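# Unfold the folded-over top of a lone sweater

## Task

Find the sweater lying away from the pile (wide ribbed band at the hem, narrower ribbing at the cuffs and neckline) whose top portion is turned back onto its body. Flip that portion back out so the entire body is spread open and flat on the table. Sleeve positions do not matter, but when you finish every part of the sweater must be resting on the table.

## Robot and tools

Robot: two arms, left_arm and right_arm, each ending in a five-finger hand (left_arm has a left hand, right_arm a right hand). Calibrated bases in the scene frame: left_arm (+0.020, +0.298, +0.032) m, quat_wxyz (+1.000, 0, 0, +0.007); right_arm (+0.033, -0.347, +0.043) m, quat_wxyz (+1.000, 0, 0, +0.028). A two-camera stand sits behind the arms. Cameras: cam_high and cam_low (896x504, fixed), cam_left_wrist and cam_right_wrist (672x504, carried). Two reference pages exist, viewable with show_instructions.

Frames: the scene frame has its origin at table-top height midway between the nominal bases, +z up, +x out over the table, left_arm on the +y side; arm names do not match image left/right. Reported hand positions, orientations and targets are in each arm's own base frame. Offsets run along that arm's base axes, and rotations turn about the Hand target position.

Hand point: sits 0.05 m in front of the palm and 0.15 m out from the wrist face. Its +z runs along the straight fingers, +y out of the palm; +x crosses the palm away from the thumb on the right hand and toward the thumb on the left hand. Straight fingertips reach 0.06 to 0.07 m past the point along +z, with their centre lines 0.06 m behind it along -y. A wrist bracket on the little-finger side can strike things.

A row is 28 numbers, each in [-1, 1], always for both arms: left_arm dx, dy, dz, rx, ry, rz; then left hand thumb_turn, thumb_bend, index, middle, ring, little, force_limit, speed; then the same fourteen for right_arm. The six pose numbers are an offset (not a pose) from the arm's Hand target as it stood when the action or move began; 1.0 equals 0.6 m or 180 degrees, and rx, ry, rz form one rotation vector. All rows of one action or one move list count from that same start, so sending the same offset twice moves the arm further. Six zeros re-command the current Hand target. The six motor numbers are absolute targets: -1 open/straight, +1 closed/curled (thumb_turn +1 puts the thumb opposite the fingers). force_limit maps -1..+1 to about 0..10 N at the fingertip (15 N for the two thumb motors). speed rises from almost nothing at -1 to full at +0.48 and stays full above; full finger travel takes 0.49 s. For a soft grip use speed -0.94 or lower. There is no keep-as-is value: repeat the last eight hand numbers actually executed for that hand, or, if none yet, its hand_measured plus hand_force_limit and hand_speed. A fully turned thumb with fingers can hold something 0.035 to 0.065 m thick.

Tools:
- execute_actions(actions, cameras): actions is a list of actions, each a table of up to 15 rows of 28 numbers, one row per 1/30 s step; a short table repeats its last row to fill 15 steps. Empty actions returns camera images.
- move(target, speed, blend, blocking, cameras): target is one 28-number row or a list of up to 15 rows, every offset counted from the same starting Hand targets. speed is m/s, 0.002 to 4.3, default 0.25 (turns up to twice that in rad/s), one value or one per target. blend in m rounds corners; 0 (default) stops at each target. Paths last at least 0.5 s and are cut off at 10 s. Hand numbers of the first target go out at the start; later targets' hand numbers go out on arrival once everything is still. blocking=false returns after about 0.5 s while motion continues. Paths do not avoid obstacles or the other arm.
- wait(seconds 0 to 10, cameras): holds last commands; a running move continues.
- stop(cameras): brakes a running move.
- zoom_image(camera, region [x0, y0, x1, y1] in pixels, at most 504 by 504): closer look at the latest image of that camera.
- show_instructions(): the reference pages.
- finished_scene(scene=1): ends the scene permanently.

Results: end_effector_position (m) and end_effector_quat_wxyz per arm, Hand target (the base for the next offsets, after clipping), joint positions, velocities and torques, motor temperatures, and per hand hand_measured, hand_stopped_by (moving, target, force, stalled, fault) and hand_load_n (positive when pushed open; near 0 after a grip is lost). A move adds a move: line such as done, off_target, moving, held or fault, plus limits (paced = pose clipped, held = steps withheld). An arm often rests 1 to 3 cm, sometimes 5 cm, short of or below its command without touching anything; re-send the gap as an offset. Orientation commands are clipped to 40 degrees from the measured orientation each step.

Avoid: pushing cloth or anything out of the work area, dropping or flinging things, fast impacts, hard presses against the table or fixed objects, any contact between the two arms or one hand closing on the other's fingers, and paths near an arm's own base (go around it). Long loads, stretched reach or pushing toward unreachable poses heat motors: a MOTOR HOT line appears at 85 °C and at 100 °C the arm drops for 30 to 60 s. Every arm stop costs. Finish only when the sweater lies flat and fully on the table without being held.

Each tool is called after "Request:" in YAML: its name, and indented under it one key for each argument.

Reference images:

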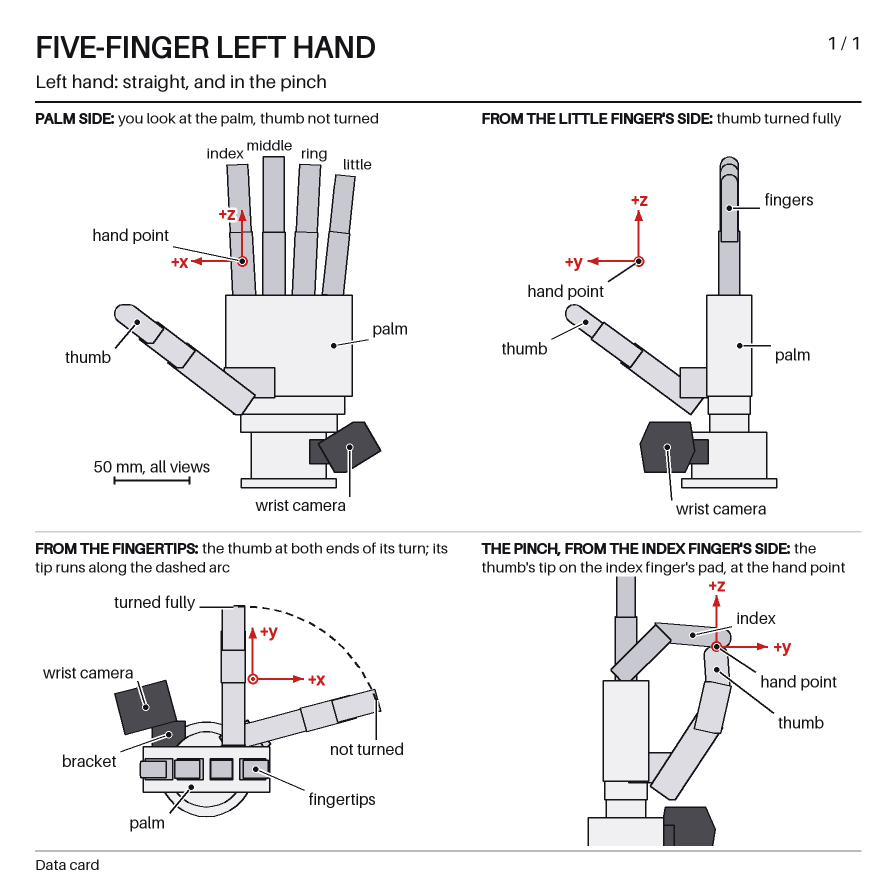

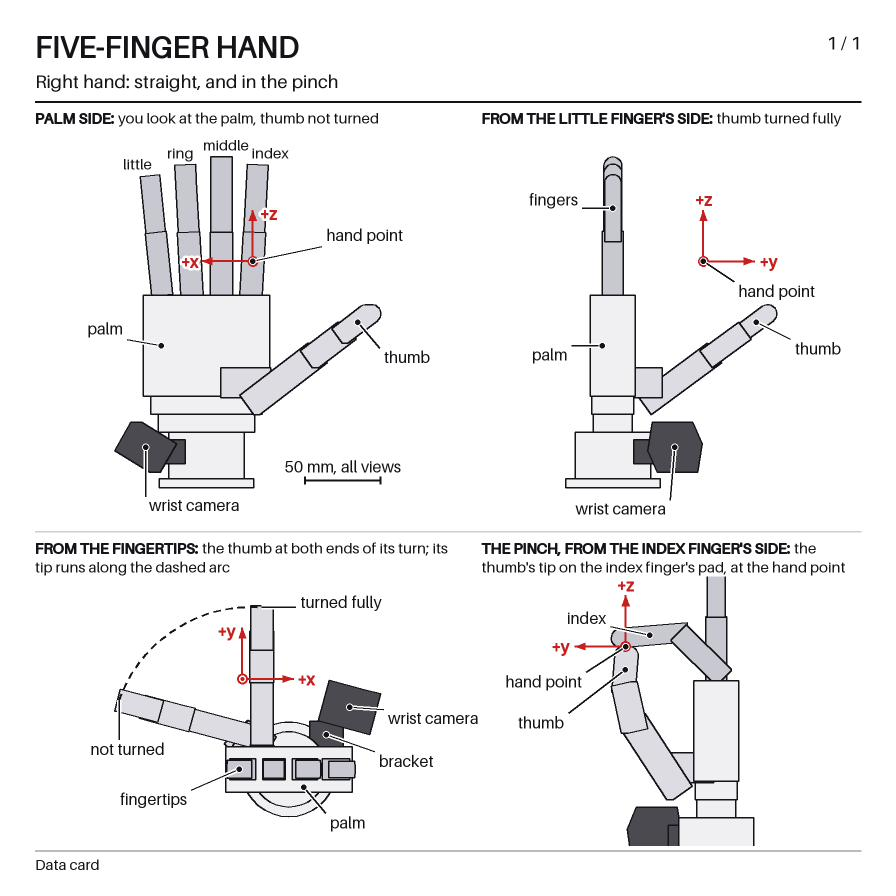

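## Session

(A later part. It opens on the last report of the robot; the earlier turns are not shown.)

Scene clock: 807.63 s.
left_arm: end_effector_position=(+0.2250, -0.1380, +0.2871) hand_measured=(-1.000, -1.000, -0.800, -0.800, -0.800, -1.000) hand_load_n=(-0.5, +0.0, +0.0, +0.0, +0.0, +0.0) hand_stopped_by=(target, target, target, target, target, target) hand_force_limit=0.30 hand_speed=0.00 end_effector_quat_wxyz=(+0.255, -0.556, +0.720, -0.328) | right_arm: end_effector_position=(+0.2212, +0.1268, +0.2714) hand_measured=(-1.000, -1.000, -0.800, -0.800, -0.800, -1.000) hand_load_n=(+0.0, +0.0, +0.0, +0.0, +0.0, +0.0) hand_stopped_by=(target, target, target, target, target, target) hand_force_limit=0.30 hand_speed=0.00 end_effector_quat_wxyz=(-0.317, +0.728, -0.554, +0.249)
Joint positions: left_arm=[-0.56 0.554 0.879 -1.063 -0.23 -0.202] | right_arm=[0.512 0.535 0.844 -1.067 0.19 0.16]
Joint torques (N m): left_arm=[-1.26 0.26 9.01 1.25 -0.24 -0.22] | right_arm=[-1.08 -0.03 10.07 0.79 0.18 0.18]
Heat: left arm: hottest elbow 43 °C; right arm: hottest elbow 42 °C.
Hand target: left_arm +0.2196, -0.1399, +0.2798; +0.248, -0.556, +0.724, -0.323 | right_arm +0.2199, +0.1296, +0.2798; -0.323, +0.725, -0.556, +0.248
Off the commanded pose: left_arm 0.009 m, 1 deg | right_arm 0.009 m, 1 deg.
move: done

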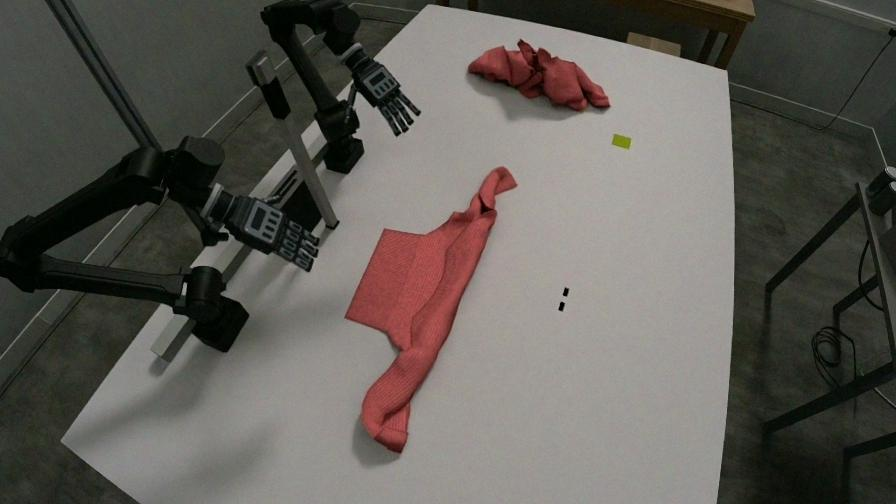

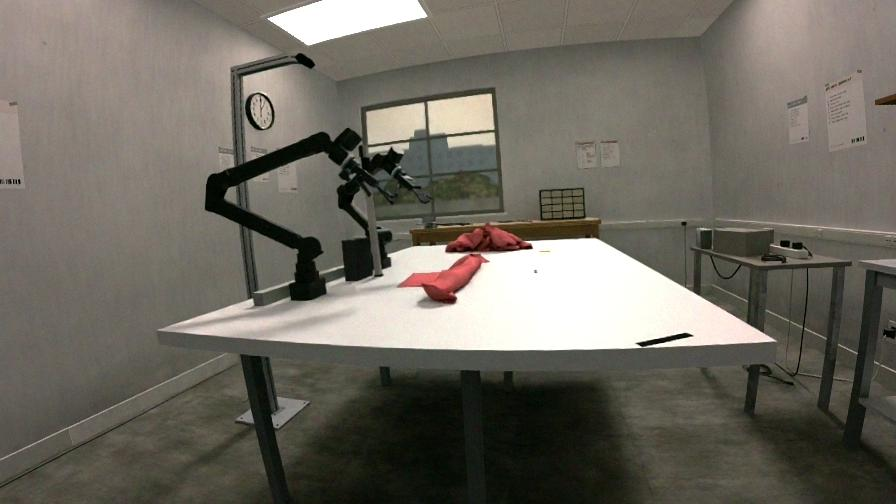

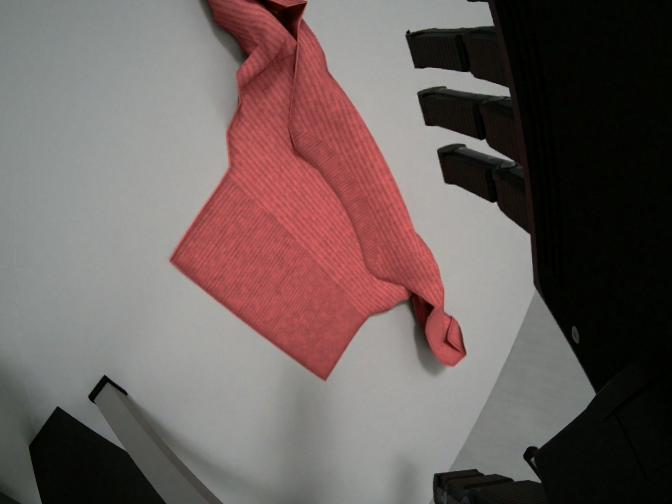

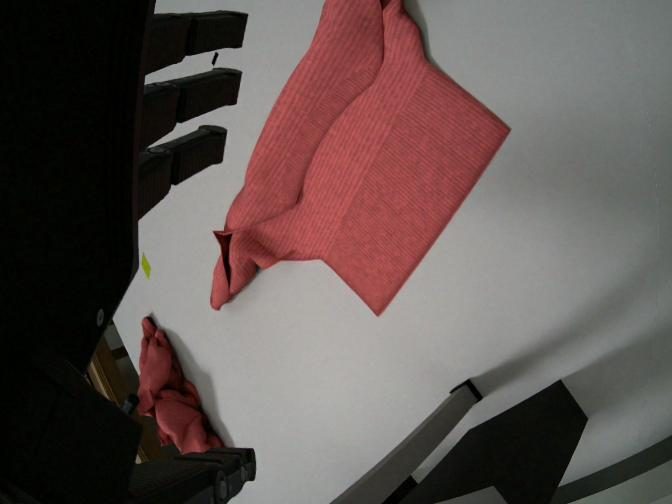

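Request:
move:
  target:
    - [0.382,-0.124,-0.266,0,0,0,1,-0.5,0,0,-1,-1,0.3,0.0,0.371,0.172,-0.266,0,0,0,1,-0.5,0,0,-1,-1,0.3,0.0]
    - [0.382,-0.124,-0.37,0,0,0,1,-0.5,0,0,-1,-1,0.3,0.0,0.371,0.172,-0.388,0,0,0,1,-0.5,0,0,-1,-1,0.3,0.0]
  speed: 0.3
  cameras: ["cam_high","cam_low","cam_left_wrist","cam_right_wrist"]

Request:
zoom_image:
  camera: "cam_high"
  region: [360, 170, 540, 390]

Scene clock: 850.77 s.
left_arm: end_effector_position=(+0.4483, -0.2214, +0.0687) hand_measured=(+1.000, -0.500, +0.000, +0.000, -1.000, -1.000) hand_load_n=(+0.0, +0.0, +0.0, +0.0, -0.5, +0.0) hand_stopped_by=(target, target, target, target, target, target) hand_force_limit=0.30 hand_speed=0.00 end_effector_quat_wxyz=(+0.248, -0.554, +0.723, -0.330) | right_arm: end_effector_position=(+0.4315, +0.2328, +0.0416) hand_measured=(+1.000, -0.500, +0.000, +0.000, -1.000, -1.000) hand_load_n=(+0.0, +0.0, +0.0, +0.0, +0.0, +0.0) hand_stopped_by=(target, target, target, target, target, target) hand_force_limit=0.30 hand_speed=0.00 end_effector_quat_wxyz=(-0.315, +0.727, -0.561, +0.240)
Joint positions: left_arm=[-0.429 1.402 0.775 -0.099 -0.117 -0.114] | right_arm=[0.477 1.439 0.743 -0.073 0.155 0.154]
Joint torques (N m): left_arm=[0.79 -8.94 7.71 2.18 -0.04 0.04] | right_arm=[-1.2 -9.76 8.42 1.74 -0.04 -0.13]
Heat: left arm: hottest elbow 40 °C; right arm: hottest elbow 41 °C.
Hand target: left_arm +0.4488, -0.2143, +0.0578; +0.248, -0.556, +0.724, -0.323 | right_arm +0.4425, +0.2329, +0.0470; -0.323, +0.725, -0.556, +0.248
Off the commanded pose: left_arm 0.013 m, 1 deg | right_arm 0.012 m, 1 deg.
move: off_target (left_arm, right_arm)

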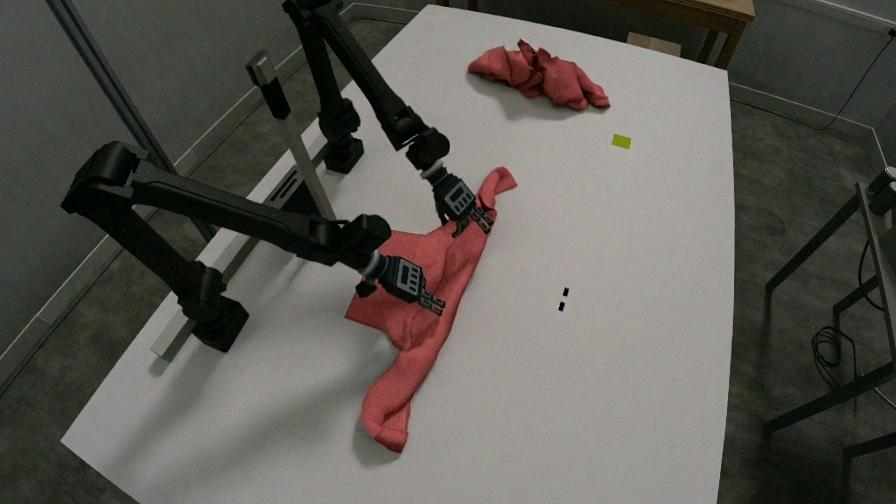

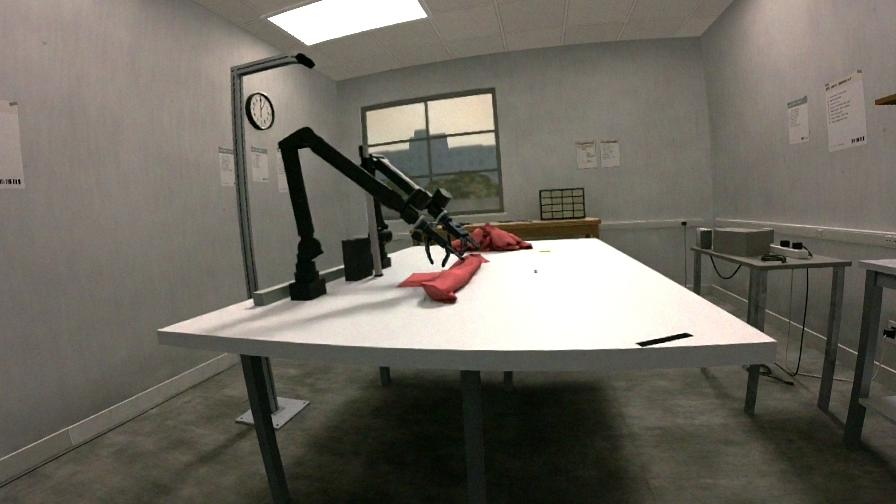

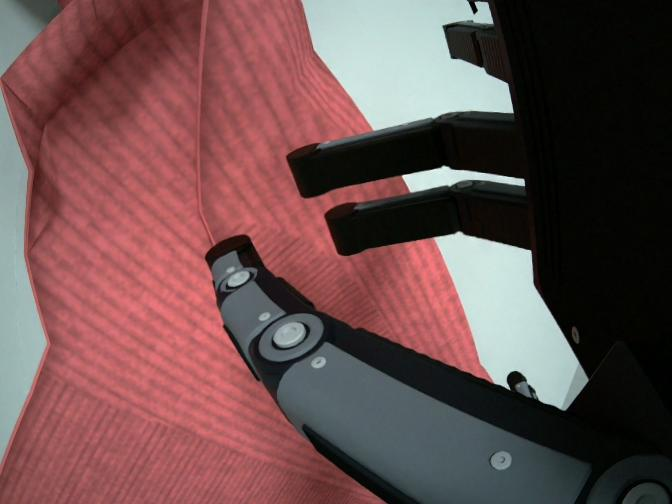

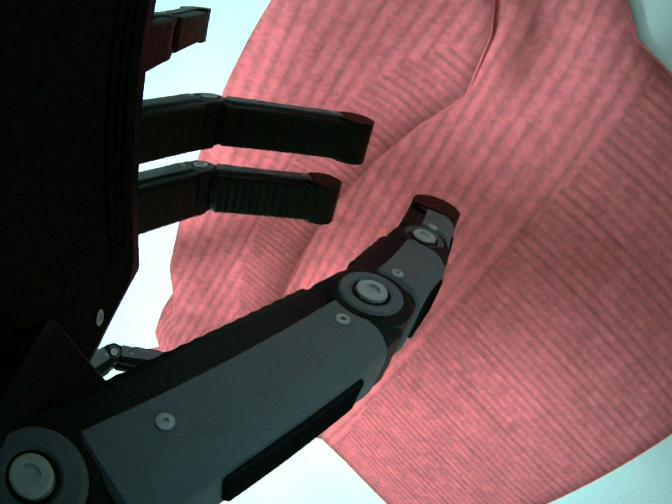

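Scaled by 2.291.

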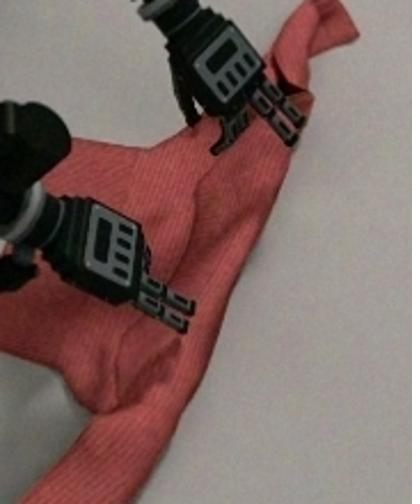

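Request:
move:
  target: [0.023,0,-0.063,0,0,0,1,-0.5,0,0,-1,-1,0.3,0.0,0.055,-0.003,-0.045,0,0,-0.139,1,-0.5,0,0,-1,-1,0.3,0.0]
  speed: 0.2
  cameras: ["cam_high","cam_low","cam_left_wrist","cam_right_wrist"]

Request:
zoom_image:
  camera: "cam_high"
  region: [360, 170, 540, 390]

Request:
zoom_image:
  camera: "cam_low"
  region: [390, 190, 510, 310]

Scene clock: 884.10 s.
left_arm: end_effector_position=(+0.4638, -0.2237, +0.0335) hand_measured=(+1.000, -0.500, +0.000, +0.000, -1.000, -1.000) hand_load_n=(+0.0, +0.0, +0.0, -0.5, +0.0, +0.5) hand_stopped_by=(target, target, target, target, target, target) hand_force_limit=0.30 hand_speed=0.00 end_effector_quat_wxyz=(+0.248, -0.553, +0.722, -0.333) | right_arm: end_effector_position=(+0.4616, +0.2169, +0.0116) hand_measured=(+1.000, -0.500, +0.000, +0.000, -1.000, -1.000) hand_load_n=(+0.0, +0.0, +0.0, +0.0, -0.5, +0.0) hand_stopped_by=(target, target, target, target, target, target) hand_force_limit=0.30 hand_speed=0.00 end_effector_quat_wxyz=(+0.251, -0.593, +0.698, -0.313)
Joint positions: left_arm=[-0.417 1.509 0.768 0.021 -0.107 -0.106] | right_arm=[0.528 1.57 0.808 -0.125 0.505 0.507]
Joint torques (N m): left_arm=[1.03 -9.7 6.82 2.19 -0.04 0.05] | right_arm=[-0.44 -10.58 9.81 0.66 0.46 0.13]
Heat: left arm: hottest elbow 39 °C; right arm: hottest elbow 39 °C.
Hand target: left_arm +0.4626, -0.2141, +0.0198; +0.248, -0.556, +0.724, -0.323 | right_arm +0.4754, +0.2309, +0.0199; +0.261, -0.587, +0.700, -0.312
Off the commanded pose: left_arm 0.017 m, 1 deg | right_arm 0.022 m, 1 deg.
move: off_target (left_arm, right_arm)

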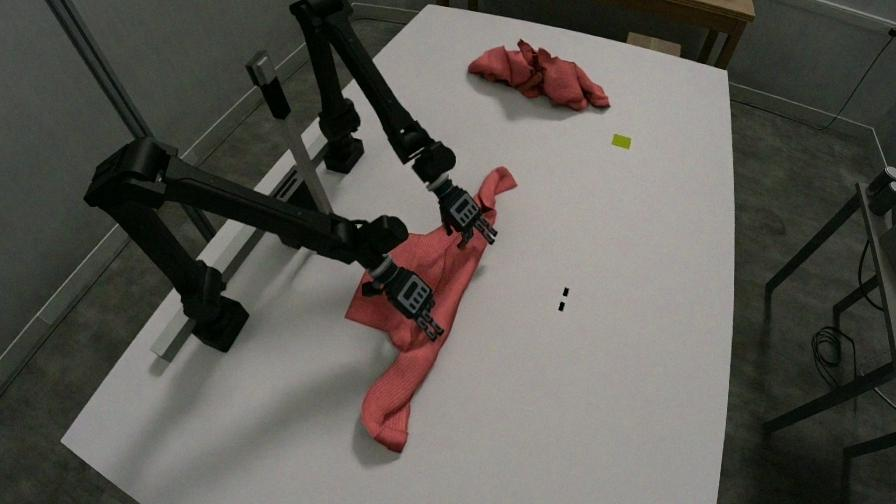

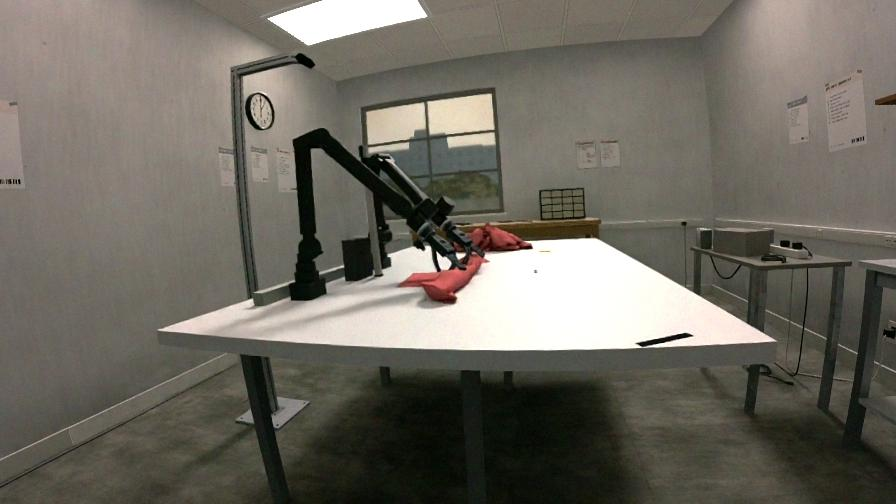

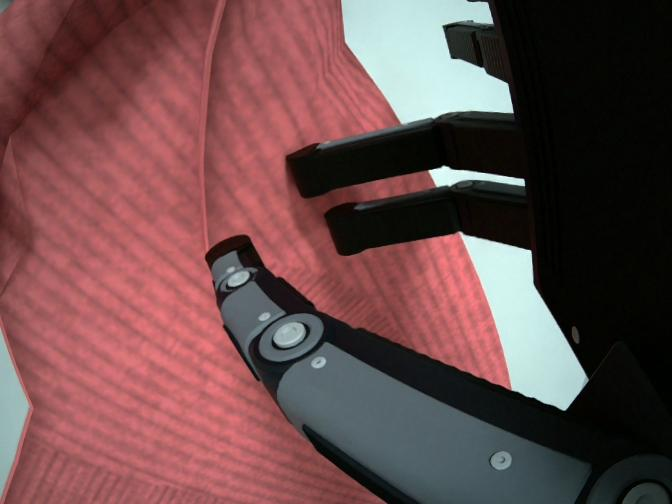

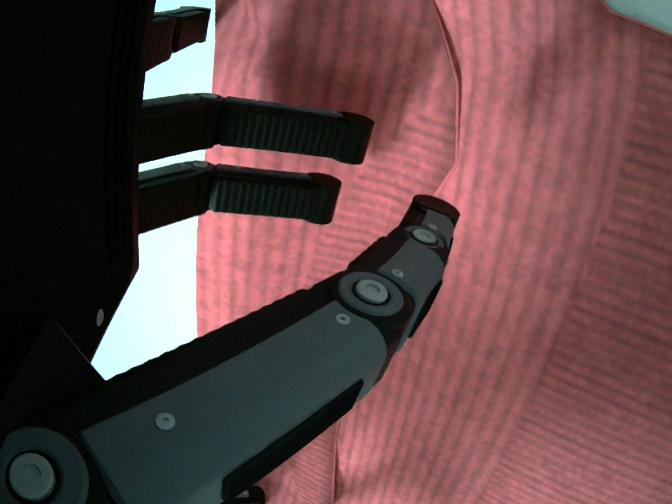

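Scaled by 2.291.

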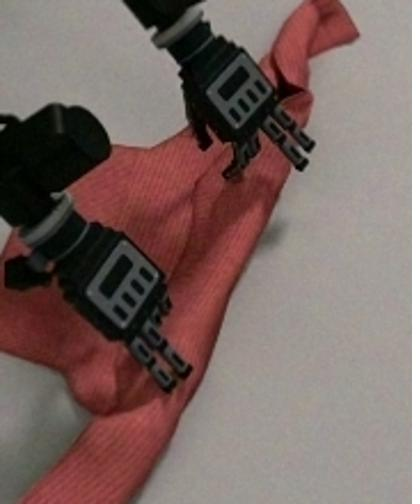

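Scaled by 4.200.

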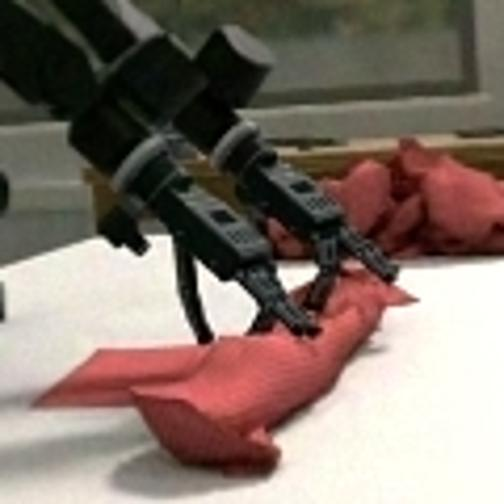

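Request:
move:
  target: [-0.008,0,-0.058,0,0,0,1,-0.5,0,0,-1,-1,0.3,0.0,-0.015,0.0,-0.063,0,0,0,1,-0.5,0,0,-1,-1,0.3,0.0]
  speed: 0.1
  cameras: ["cam_left_wrist","cam_right_wrist"]

Request:
zoom_image:
  camera: "cam_right_wrist"
  region: [250, 50, 550, 275]

Scene clock: 897.30 s.
left_arm: end_effector_position=(+0.4672, -0.2252, +0.0107) hand_measured=(+1.000, -0.500, +0.000, +0.000, -1.000, -1.000) hand_load_n=(+0.0, +0.0, +0.0, -2.5, +0.0, +0.0) hand_stopped_by=(target, target, target, target, target, target) hand_force_limit=0.30 hand_speed=0.00 end_effector_quat_wxyz=(+0.255, -0.550, +0.717, -0.344) | right_arm: end_effector_position=(+0.4674, +0.2252, -0.0100) hand_measured=(+1.000, -0.500, +0.000, +0.000, -1.000, -1.000) hand_load_n=(+0.0, +0.0, +0.0, +0.0, +0.0, +0.0) hand_stopped_by=(target, target, target, target, target, target) hand_force_limit=0.30 hand_speed=0.00 end_effector_quat_wxyz=(+0.260, -0.589, +0.698, -0.315)
Joint positions: left_arm=[-0.417 1.567 0.735 0.142 -0.107 -0.106] | right_arm=[0.539 1.635 0.801 -0.037 0.515 0.517]
Joint torques (N m): left_arm=[0.67 -8.76 5.57 1.92 -0.15 0.01] | right_arm=[-0.79 -9.88 6.26 1.65 0.37 0.16]
Heat: left arm: hottest elbow 39 °C; right arm: hottest elbow 39 °C.
Hand target: left_arm +0.4579, -0.2141, -0.0149; +0.248, -0.556, +0.724, -0.323 | right_arm +0.4665, +0.2311, -0.0178; +0.262, -0.587, +0.700, -0.312
Off the commanded pose: left_arm 0.030 m, 3 deg | right_arm 0.010 m, 1 deg.
move: off_target (left_arm)
Images, in order (width x height): cam_left_wrist 672x504, cam_right_wrist 672x504.

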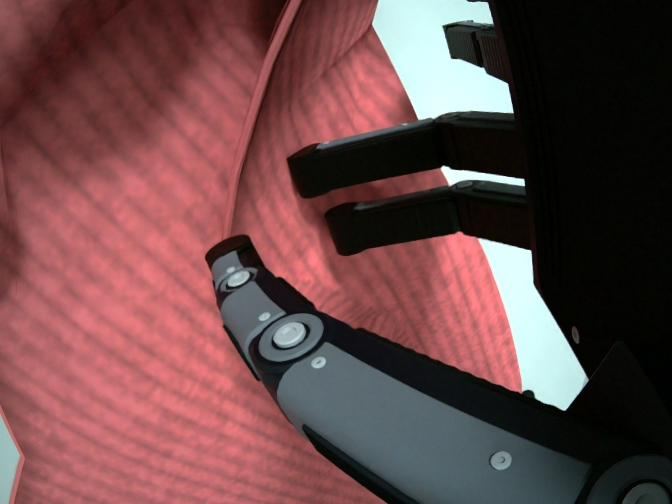

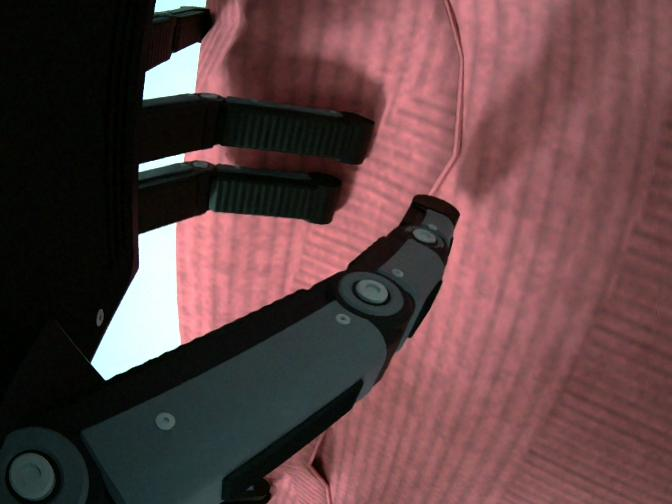

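Scaled by 1.680 from the camera's 672x504 image, which has a finer 960x720 frame.

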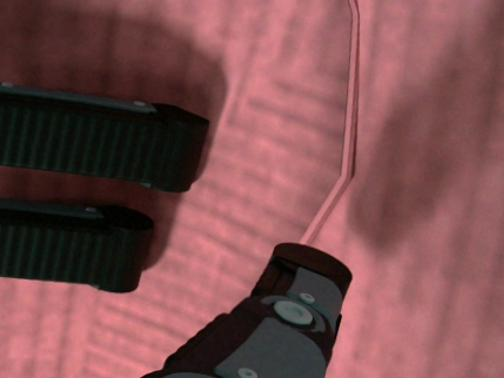

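Request:
move:
  target: [0,0,0,0,0,0,1,-0.1,0.2,0.2,-1,-1,0.1,-0.5,0,0.0,-0.005,0,0,0,1,-0.1,0.2,0.2,-1,-1,0.1,-0.5]
  speed: 0.1
  cameras: ["cam_high","cam_low","cam_left_wrist","cam_right_wrist"]

Request:
zoom_image:
  camera: "cam_low"
  region: [390, 190, 510, 310]

Scene clock: 902.63 s.
left_arm: end_effector_position=(+0.4669, -0.2252, +0.0073) hand_measured=(+1.000, -0.100, +0.200, +0.200, -1.000, -1.000) hand_load_n=(+0.0, +0.0, +0.0, -0.5, +0.0, +0.0) hand_stopped_by=(target, target, target, target, target, target) hand_force_limit=0.10 hand_speed=-0.50 end_effector_quat_wxyz=(+0.254, -0.551, +0.718, -0.343) | right_arm: end_effector_position=(+0.4683, +0.2259, -0.0119) hand_measured=(+1.000, -0.100, +0.200, +0.200, -1.000, -1.000) hand_load_n=(+0.0, +0.0, +0.0, +0.0, +0.0, +0.0) hand_stopped_by=(target, target, target, target, target, target) hand_force_limit=0.10 hand_speed=-0.50 end_effector_quat_wxyz=(+0.261, -0.588, +0.697, -0.316)
Joint positions: left_arm=[-0.417 1.575 0.735 0.145 -0.106 -0.106] | right_arm=[0.54 1.641 0.801 -0.028 0.515 0.518]
Joint torques (N m): left_arm=[0.79 -9.29 5.56 1.84 -0.17 0.01] | right_arm=[-0.09 -11.28 6.24 1.52 0.3 0.13]
Heat: left arm: hottest elbow 38 °C; right arm: hottest elbow 38 °C.
Hand target: left_arm +0.4579, -0.2142, -0.0149; +0.248, -0.556, +0.724, -0.323 | right_arm +0.4664, +0.2311, -0.0209; +0.262, -0.587, +0.700, -0.312
Off the commanded pose: left_arm 0.026 m, 3 deg | right_arm 0.010 m, 1 deg.
move: off_target (left_arm)

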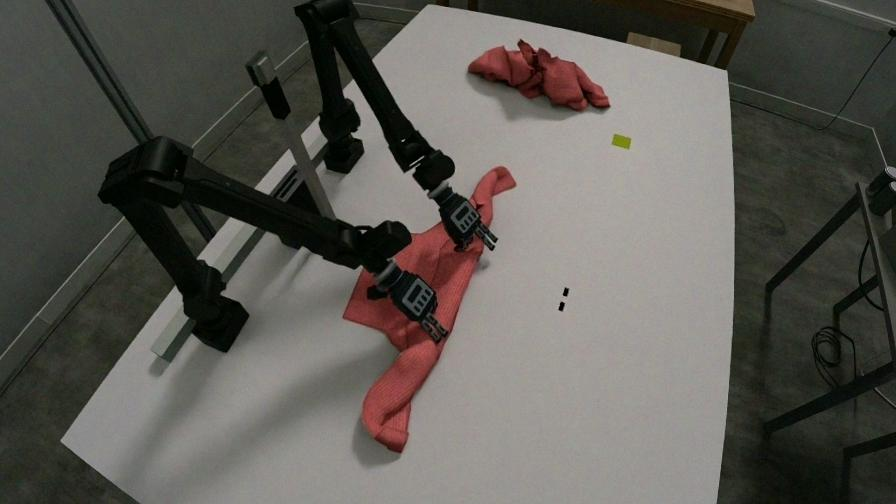

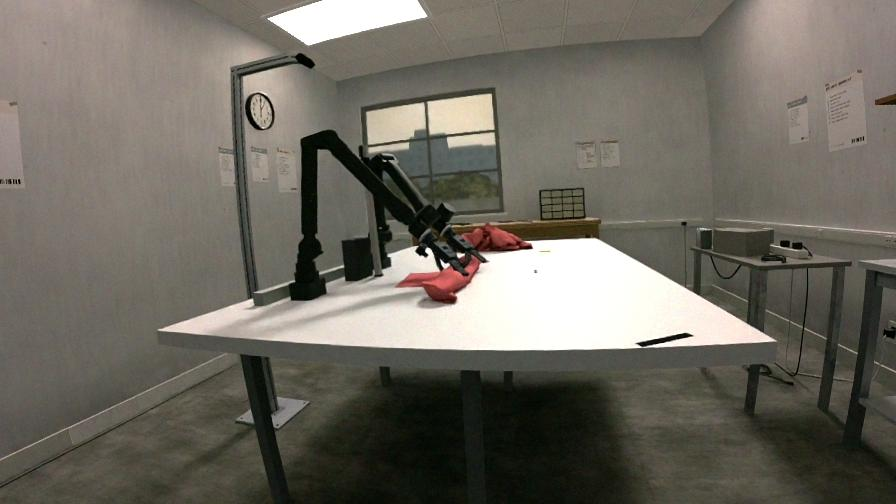

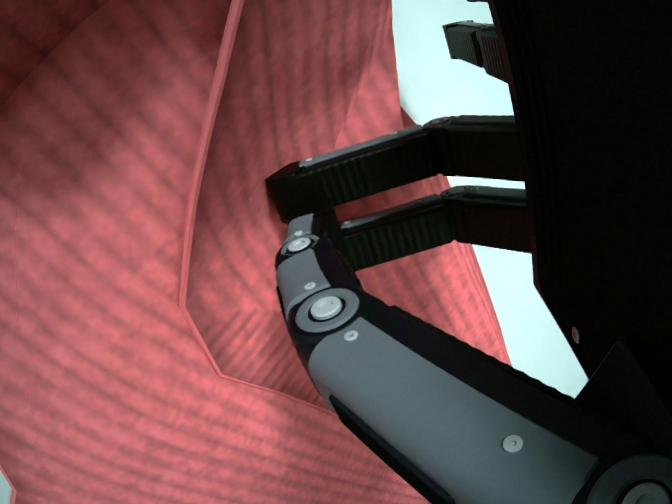

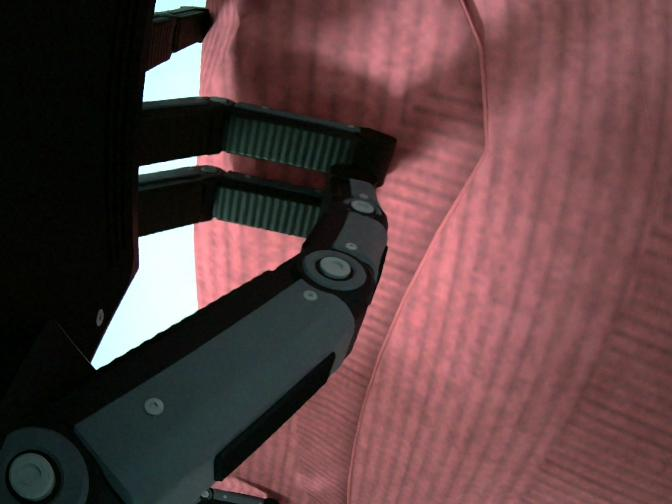

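Scaled by 4.200.

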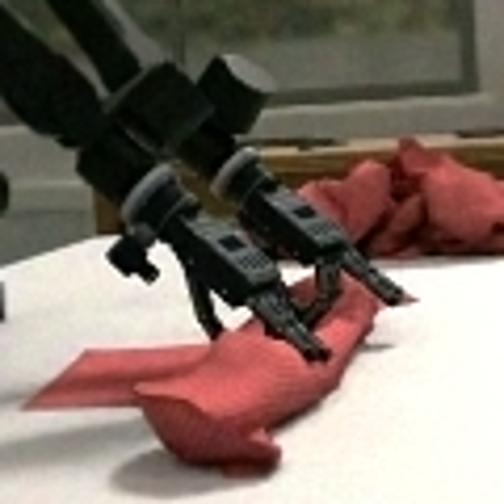

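Request:
move:
  target:
    - [-0.05,0,0.133,0,0,0,1,-1,-1,-1,-1,-1,0.3,0.0,-0.05,0,0.133,0,0,0,1,-1,-1,-1,-1,-1,0.3,0.0]
    - [-0.222,-0.031,0.108,-0.0086,-0.0658,0.0827,1,1,-1,-1,-1,-1,0.3,0.0,-0.2235,0.113,0.118,-0.0059,-0.0661,0.0555,1,1,-1,-1,-1,-1,0.3,0.0]
  speed: 0.25
  cameras: ["cam_high","cam_low","cam_left_wrist","cam_right_wrist"]

Request:
zoom_image:
  camera: "cam_high"
  region: [320, 170, 540, 390]

Request:
zoom_image:
  camera: "cam_low"
  region: [370, 190, 510, 310]

Scene clock: 955.40 s.
left_arm: end_effector_position=(+0.3306, -0.2302, +0.0511) hand_measured=(+1.000, +0.964, -1.000, -1.000, -1.000, -1.000) hand_load_n=(+1.5, +19.5, +0.0, +0.0, +0.0, +0.0) hand_stopped_by=(target, force, target, target, target, target) hand_force_limit=0.30 hand_speed=0.00 end_effector_quat_wxyz=(-0.357, +0.614, -0.612, +0.349) | right_arm: end_effector_position=(+0.3286, +0.2877, +0.0344) hand_measured=(+1.000, +0.964, -1.000, -1.000, -1.000, -1.000) hand_load_n=(+2.0, +19.5, -0.5, -1.5, +0.0, +0.0) hand_stopped_by=(target, force, target, target, target, target) hand_force_limit=0.30 hand_speed=0.00 end_effector_quat_wxyz=(-0.327, +0.628, -0.607, +0.360)
Joint positions: left_arm=[-0.808 1.181 0.44 0.035 -0.686 -0.484] | right_arm=[0.936 1.363 0.574 -0.041 0.774 0.587]
Joint torques (N m): left_arm=[-1.2 -6.65 6.9 1.65 -0.44 -0.18] | right_arm=[-0.62 -9.47 7.12 1.87 0.56 0.15]
Motor temperatures (°C): left_arm=[25 24 36 27 23 21] | right_arm=[26 25 35 26 21 24]
Heat: left arm: hottest elbow 36 °C; right arm: hottest elbow 35 °C.
Hand target: left_arm +0.3247, -0.2327, +0.0500; -0.353, +0.612, -0.613, +0.353 | right_arm +0.3324, +0.2989, +0.0499; -0.353, +0.613, -0.612, +0.354
Off the commanded pose: left_arm 0.007 m, 1 deg | right_arm 0.019 m, 4 deg.
move: off_target (right_arm); target 2's new numbers were sent with right_arm's hand 0.020 m and 4 deg from that target

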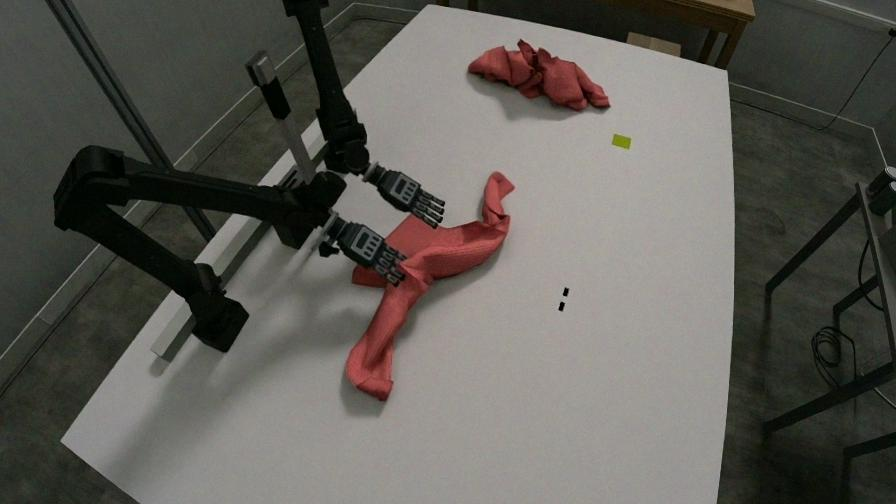

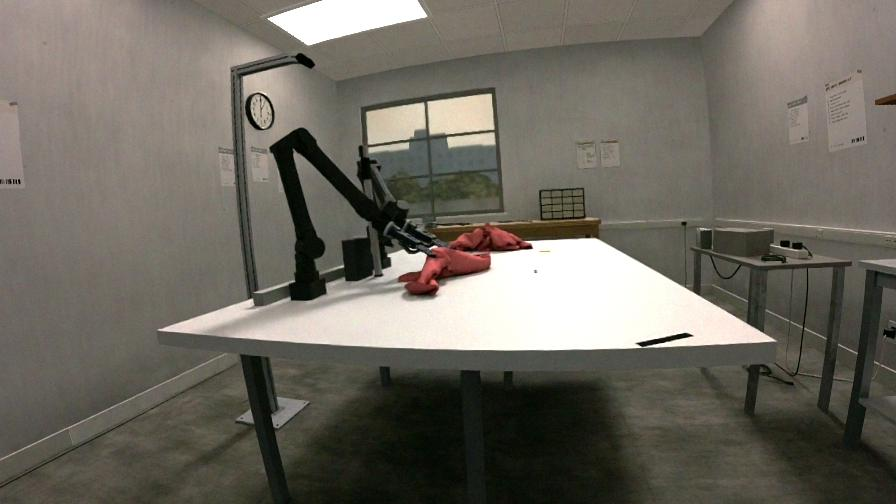

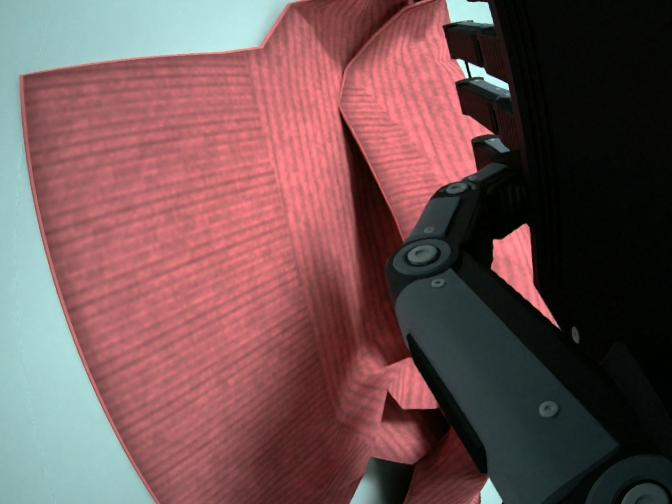

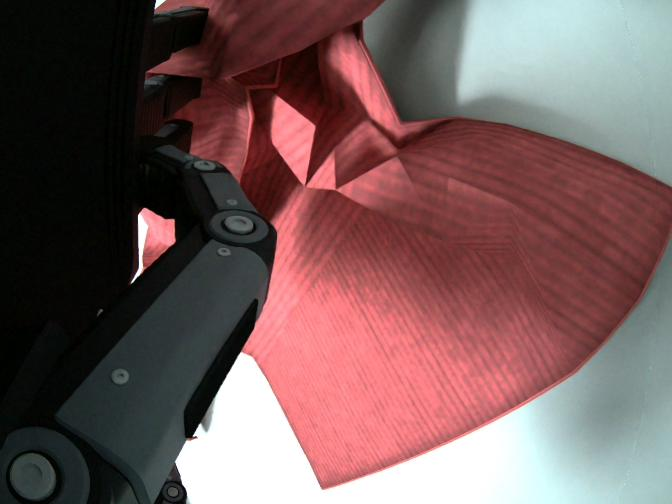

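Scaled by 2.291.

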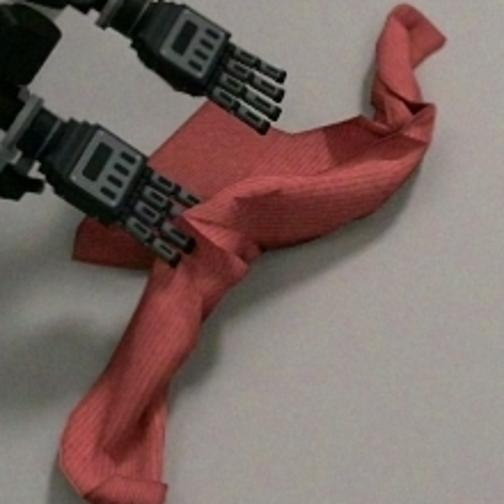

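Scaled by 3.600.

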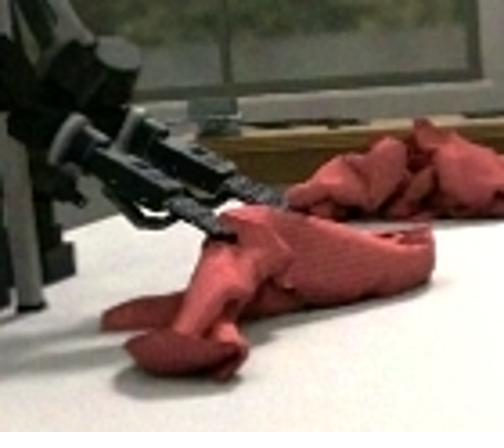

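Request:
move:
  target: [-0.02,0,0.1,0,0,0,1,-1,-1,-1,-1,-1,0.3,0.0,0,0,0.0,0,0,0,1,-1,-1,-1,-1,-1,0.3,0.0]
  speed: 0.15
  cameras: ["cam_high","cam_low","cam_left_wrist","cam_right_wrist"]

Request:
zoom_image:
  camera: "cam_high"
  region: [320, 170, 540, 390]

Request:
zoom_image:
  camera: "cam_low"
  region: [370, 190, 510, 310]

Scene clock: 963.60 s.
left_arm: end_effector_position=(+0.3007, -0.2107, +0.0787) hand_measured=(+1.000, -1.000, -1.000, -1.000, -1.000, -1.000) hand_load_n=(+0.0, +0.0, +0.0, +0.0, -0.5, +0.0) hand_stopped_by=(target, target, target, target, target, target) hand_force_limit=0.30 hand_speed=0.00 end_effector_quat_wxyz=(-0.358, +0.612, -0.626, +0.323) | right_arm: end_effector_position=(+0.3286, +0.2877, +0.0344) hand_measured=(+1.000, -1.000, -1.000, -1.000, -1.000, -1.000) hand_load_n=(+0.0, +0.0, -0.5, -1.5, +0.0, +0.0) hand_stopped_by=(target, target, target, target, target, target) hand_force_limit=0.30 hand_speed=0.00 end_effector_quat_wxyz=(-0.327, +0.628, -0.607, +0.360)
Joint positions: left_arm=[-0.84 1.001 0.453 -0.234 -0.71 -0.511] | right_arm=[0.936 1.363 0.574 -0.041 0.774 0.587]
Joint torques (N m): left_arm=[-1.08 -5.3 13.83 1.07 -0.48 -0.17] | right_arm=[-0.67 -10.17 7.19 1.55 0.54 0.14]
Heat: left arm: hottest elbow 36 °C; right arm: hottest elbow 35 °C.
Hand target: left_arm +0.3127, -0.2328, +0.1099; -0.353, +0.612, -0.613, +0.353 | right_arm +0.3323, +0.2989, +0.0499; -0.353, +0.613, -0.612, +0.354
Off the commanded pose: left_arm 0.040 m, 4 deg | right_arm 0.020 m, 4 deg.
move: off_target (left_arm, right_arm)

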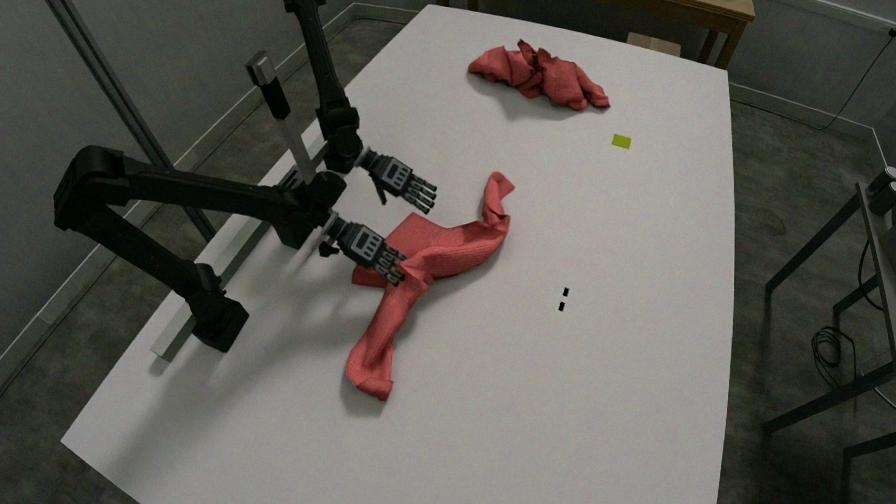

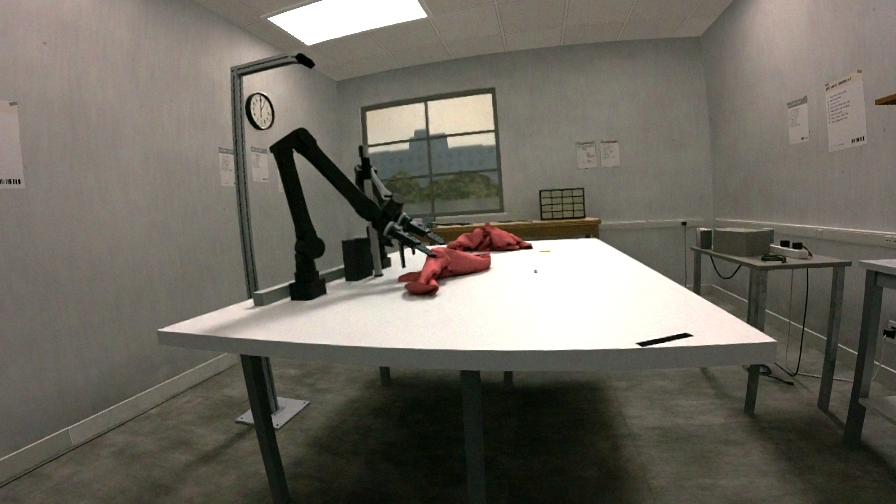

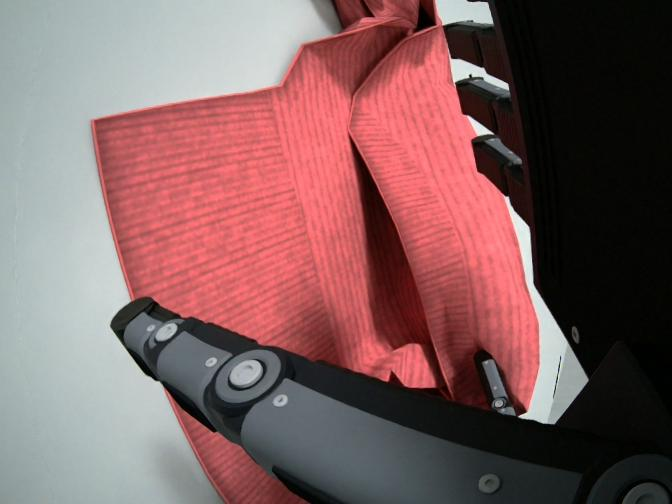

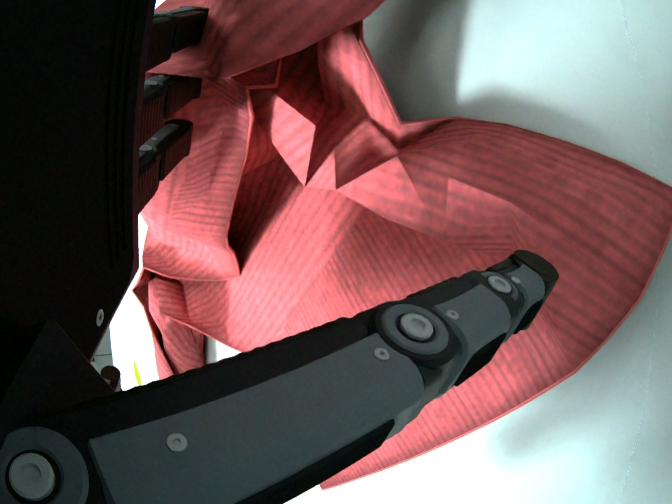

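Scaled by 2.291.

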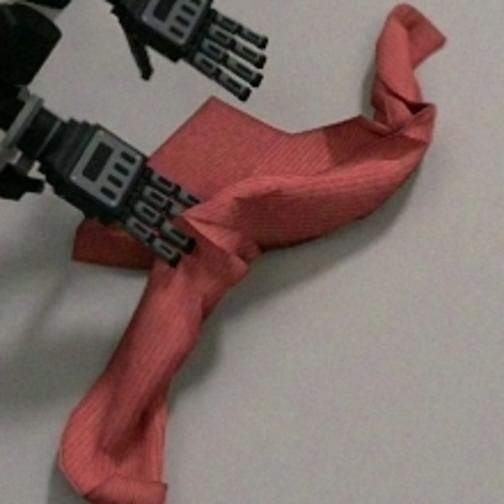

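Scaled by 3.600.

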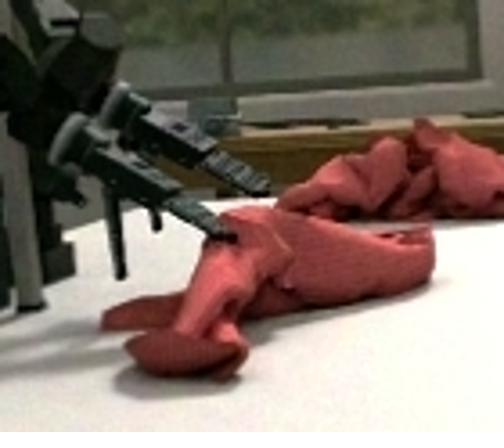

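Request:
zoom_image:
  camera: "cam_right_wrist"
  region: [130, 0, 430, 300]

Request:
zoom_image:
  camera: "cam_high"
  region: [340, 220, 460, 320]

Request:
zoom_image:
  camera: "cam_low"
  region: [400, 220, 500, 300]

Scaled by 1.680 from the camera's 672x504 image, which has a finer 960x720 frame.

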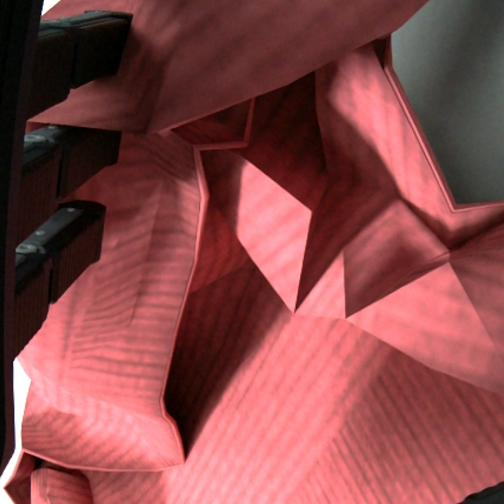

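Scaled by 4.200.

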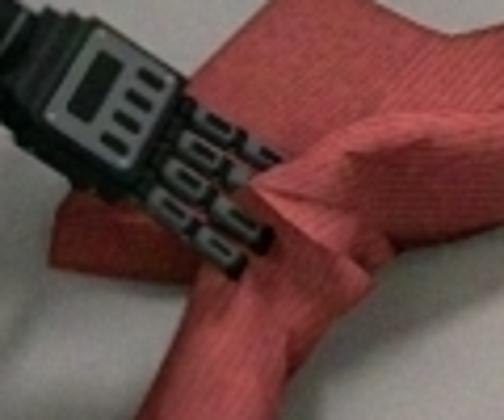

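Scaled by 5.040.

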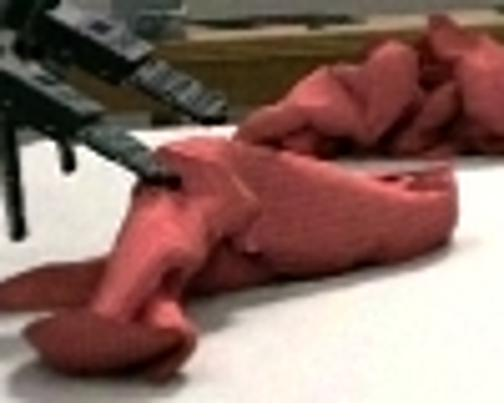

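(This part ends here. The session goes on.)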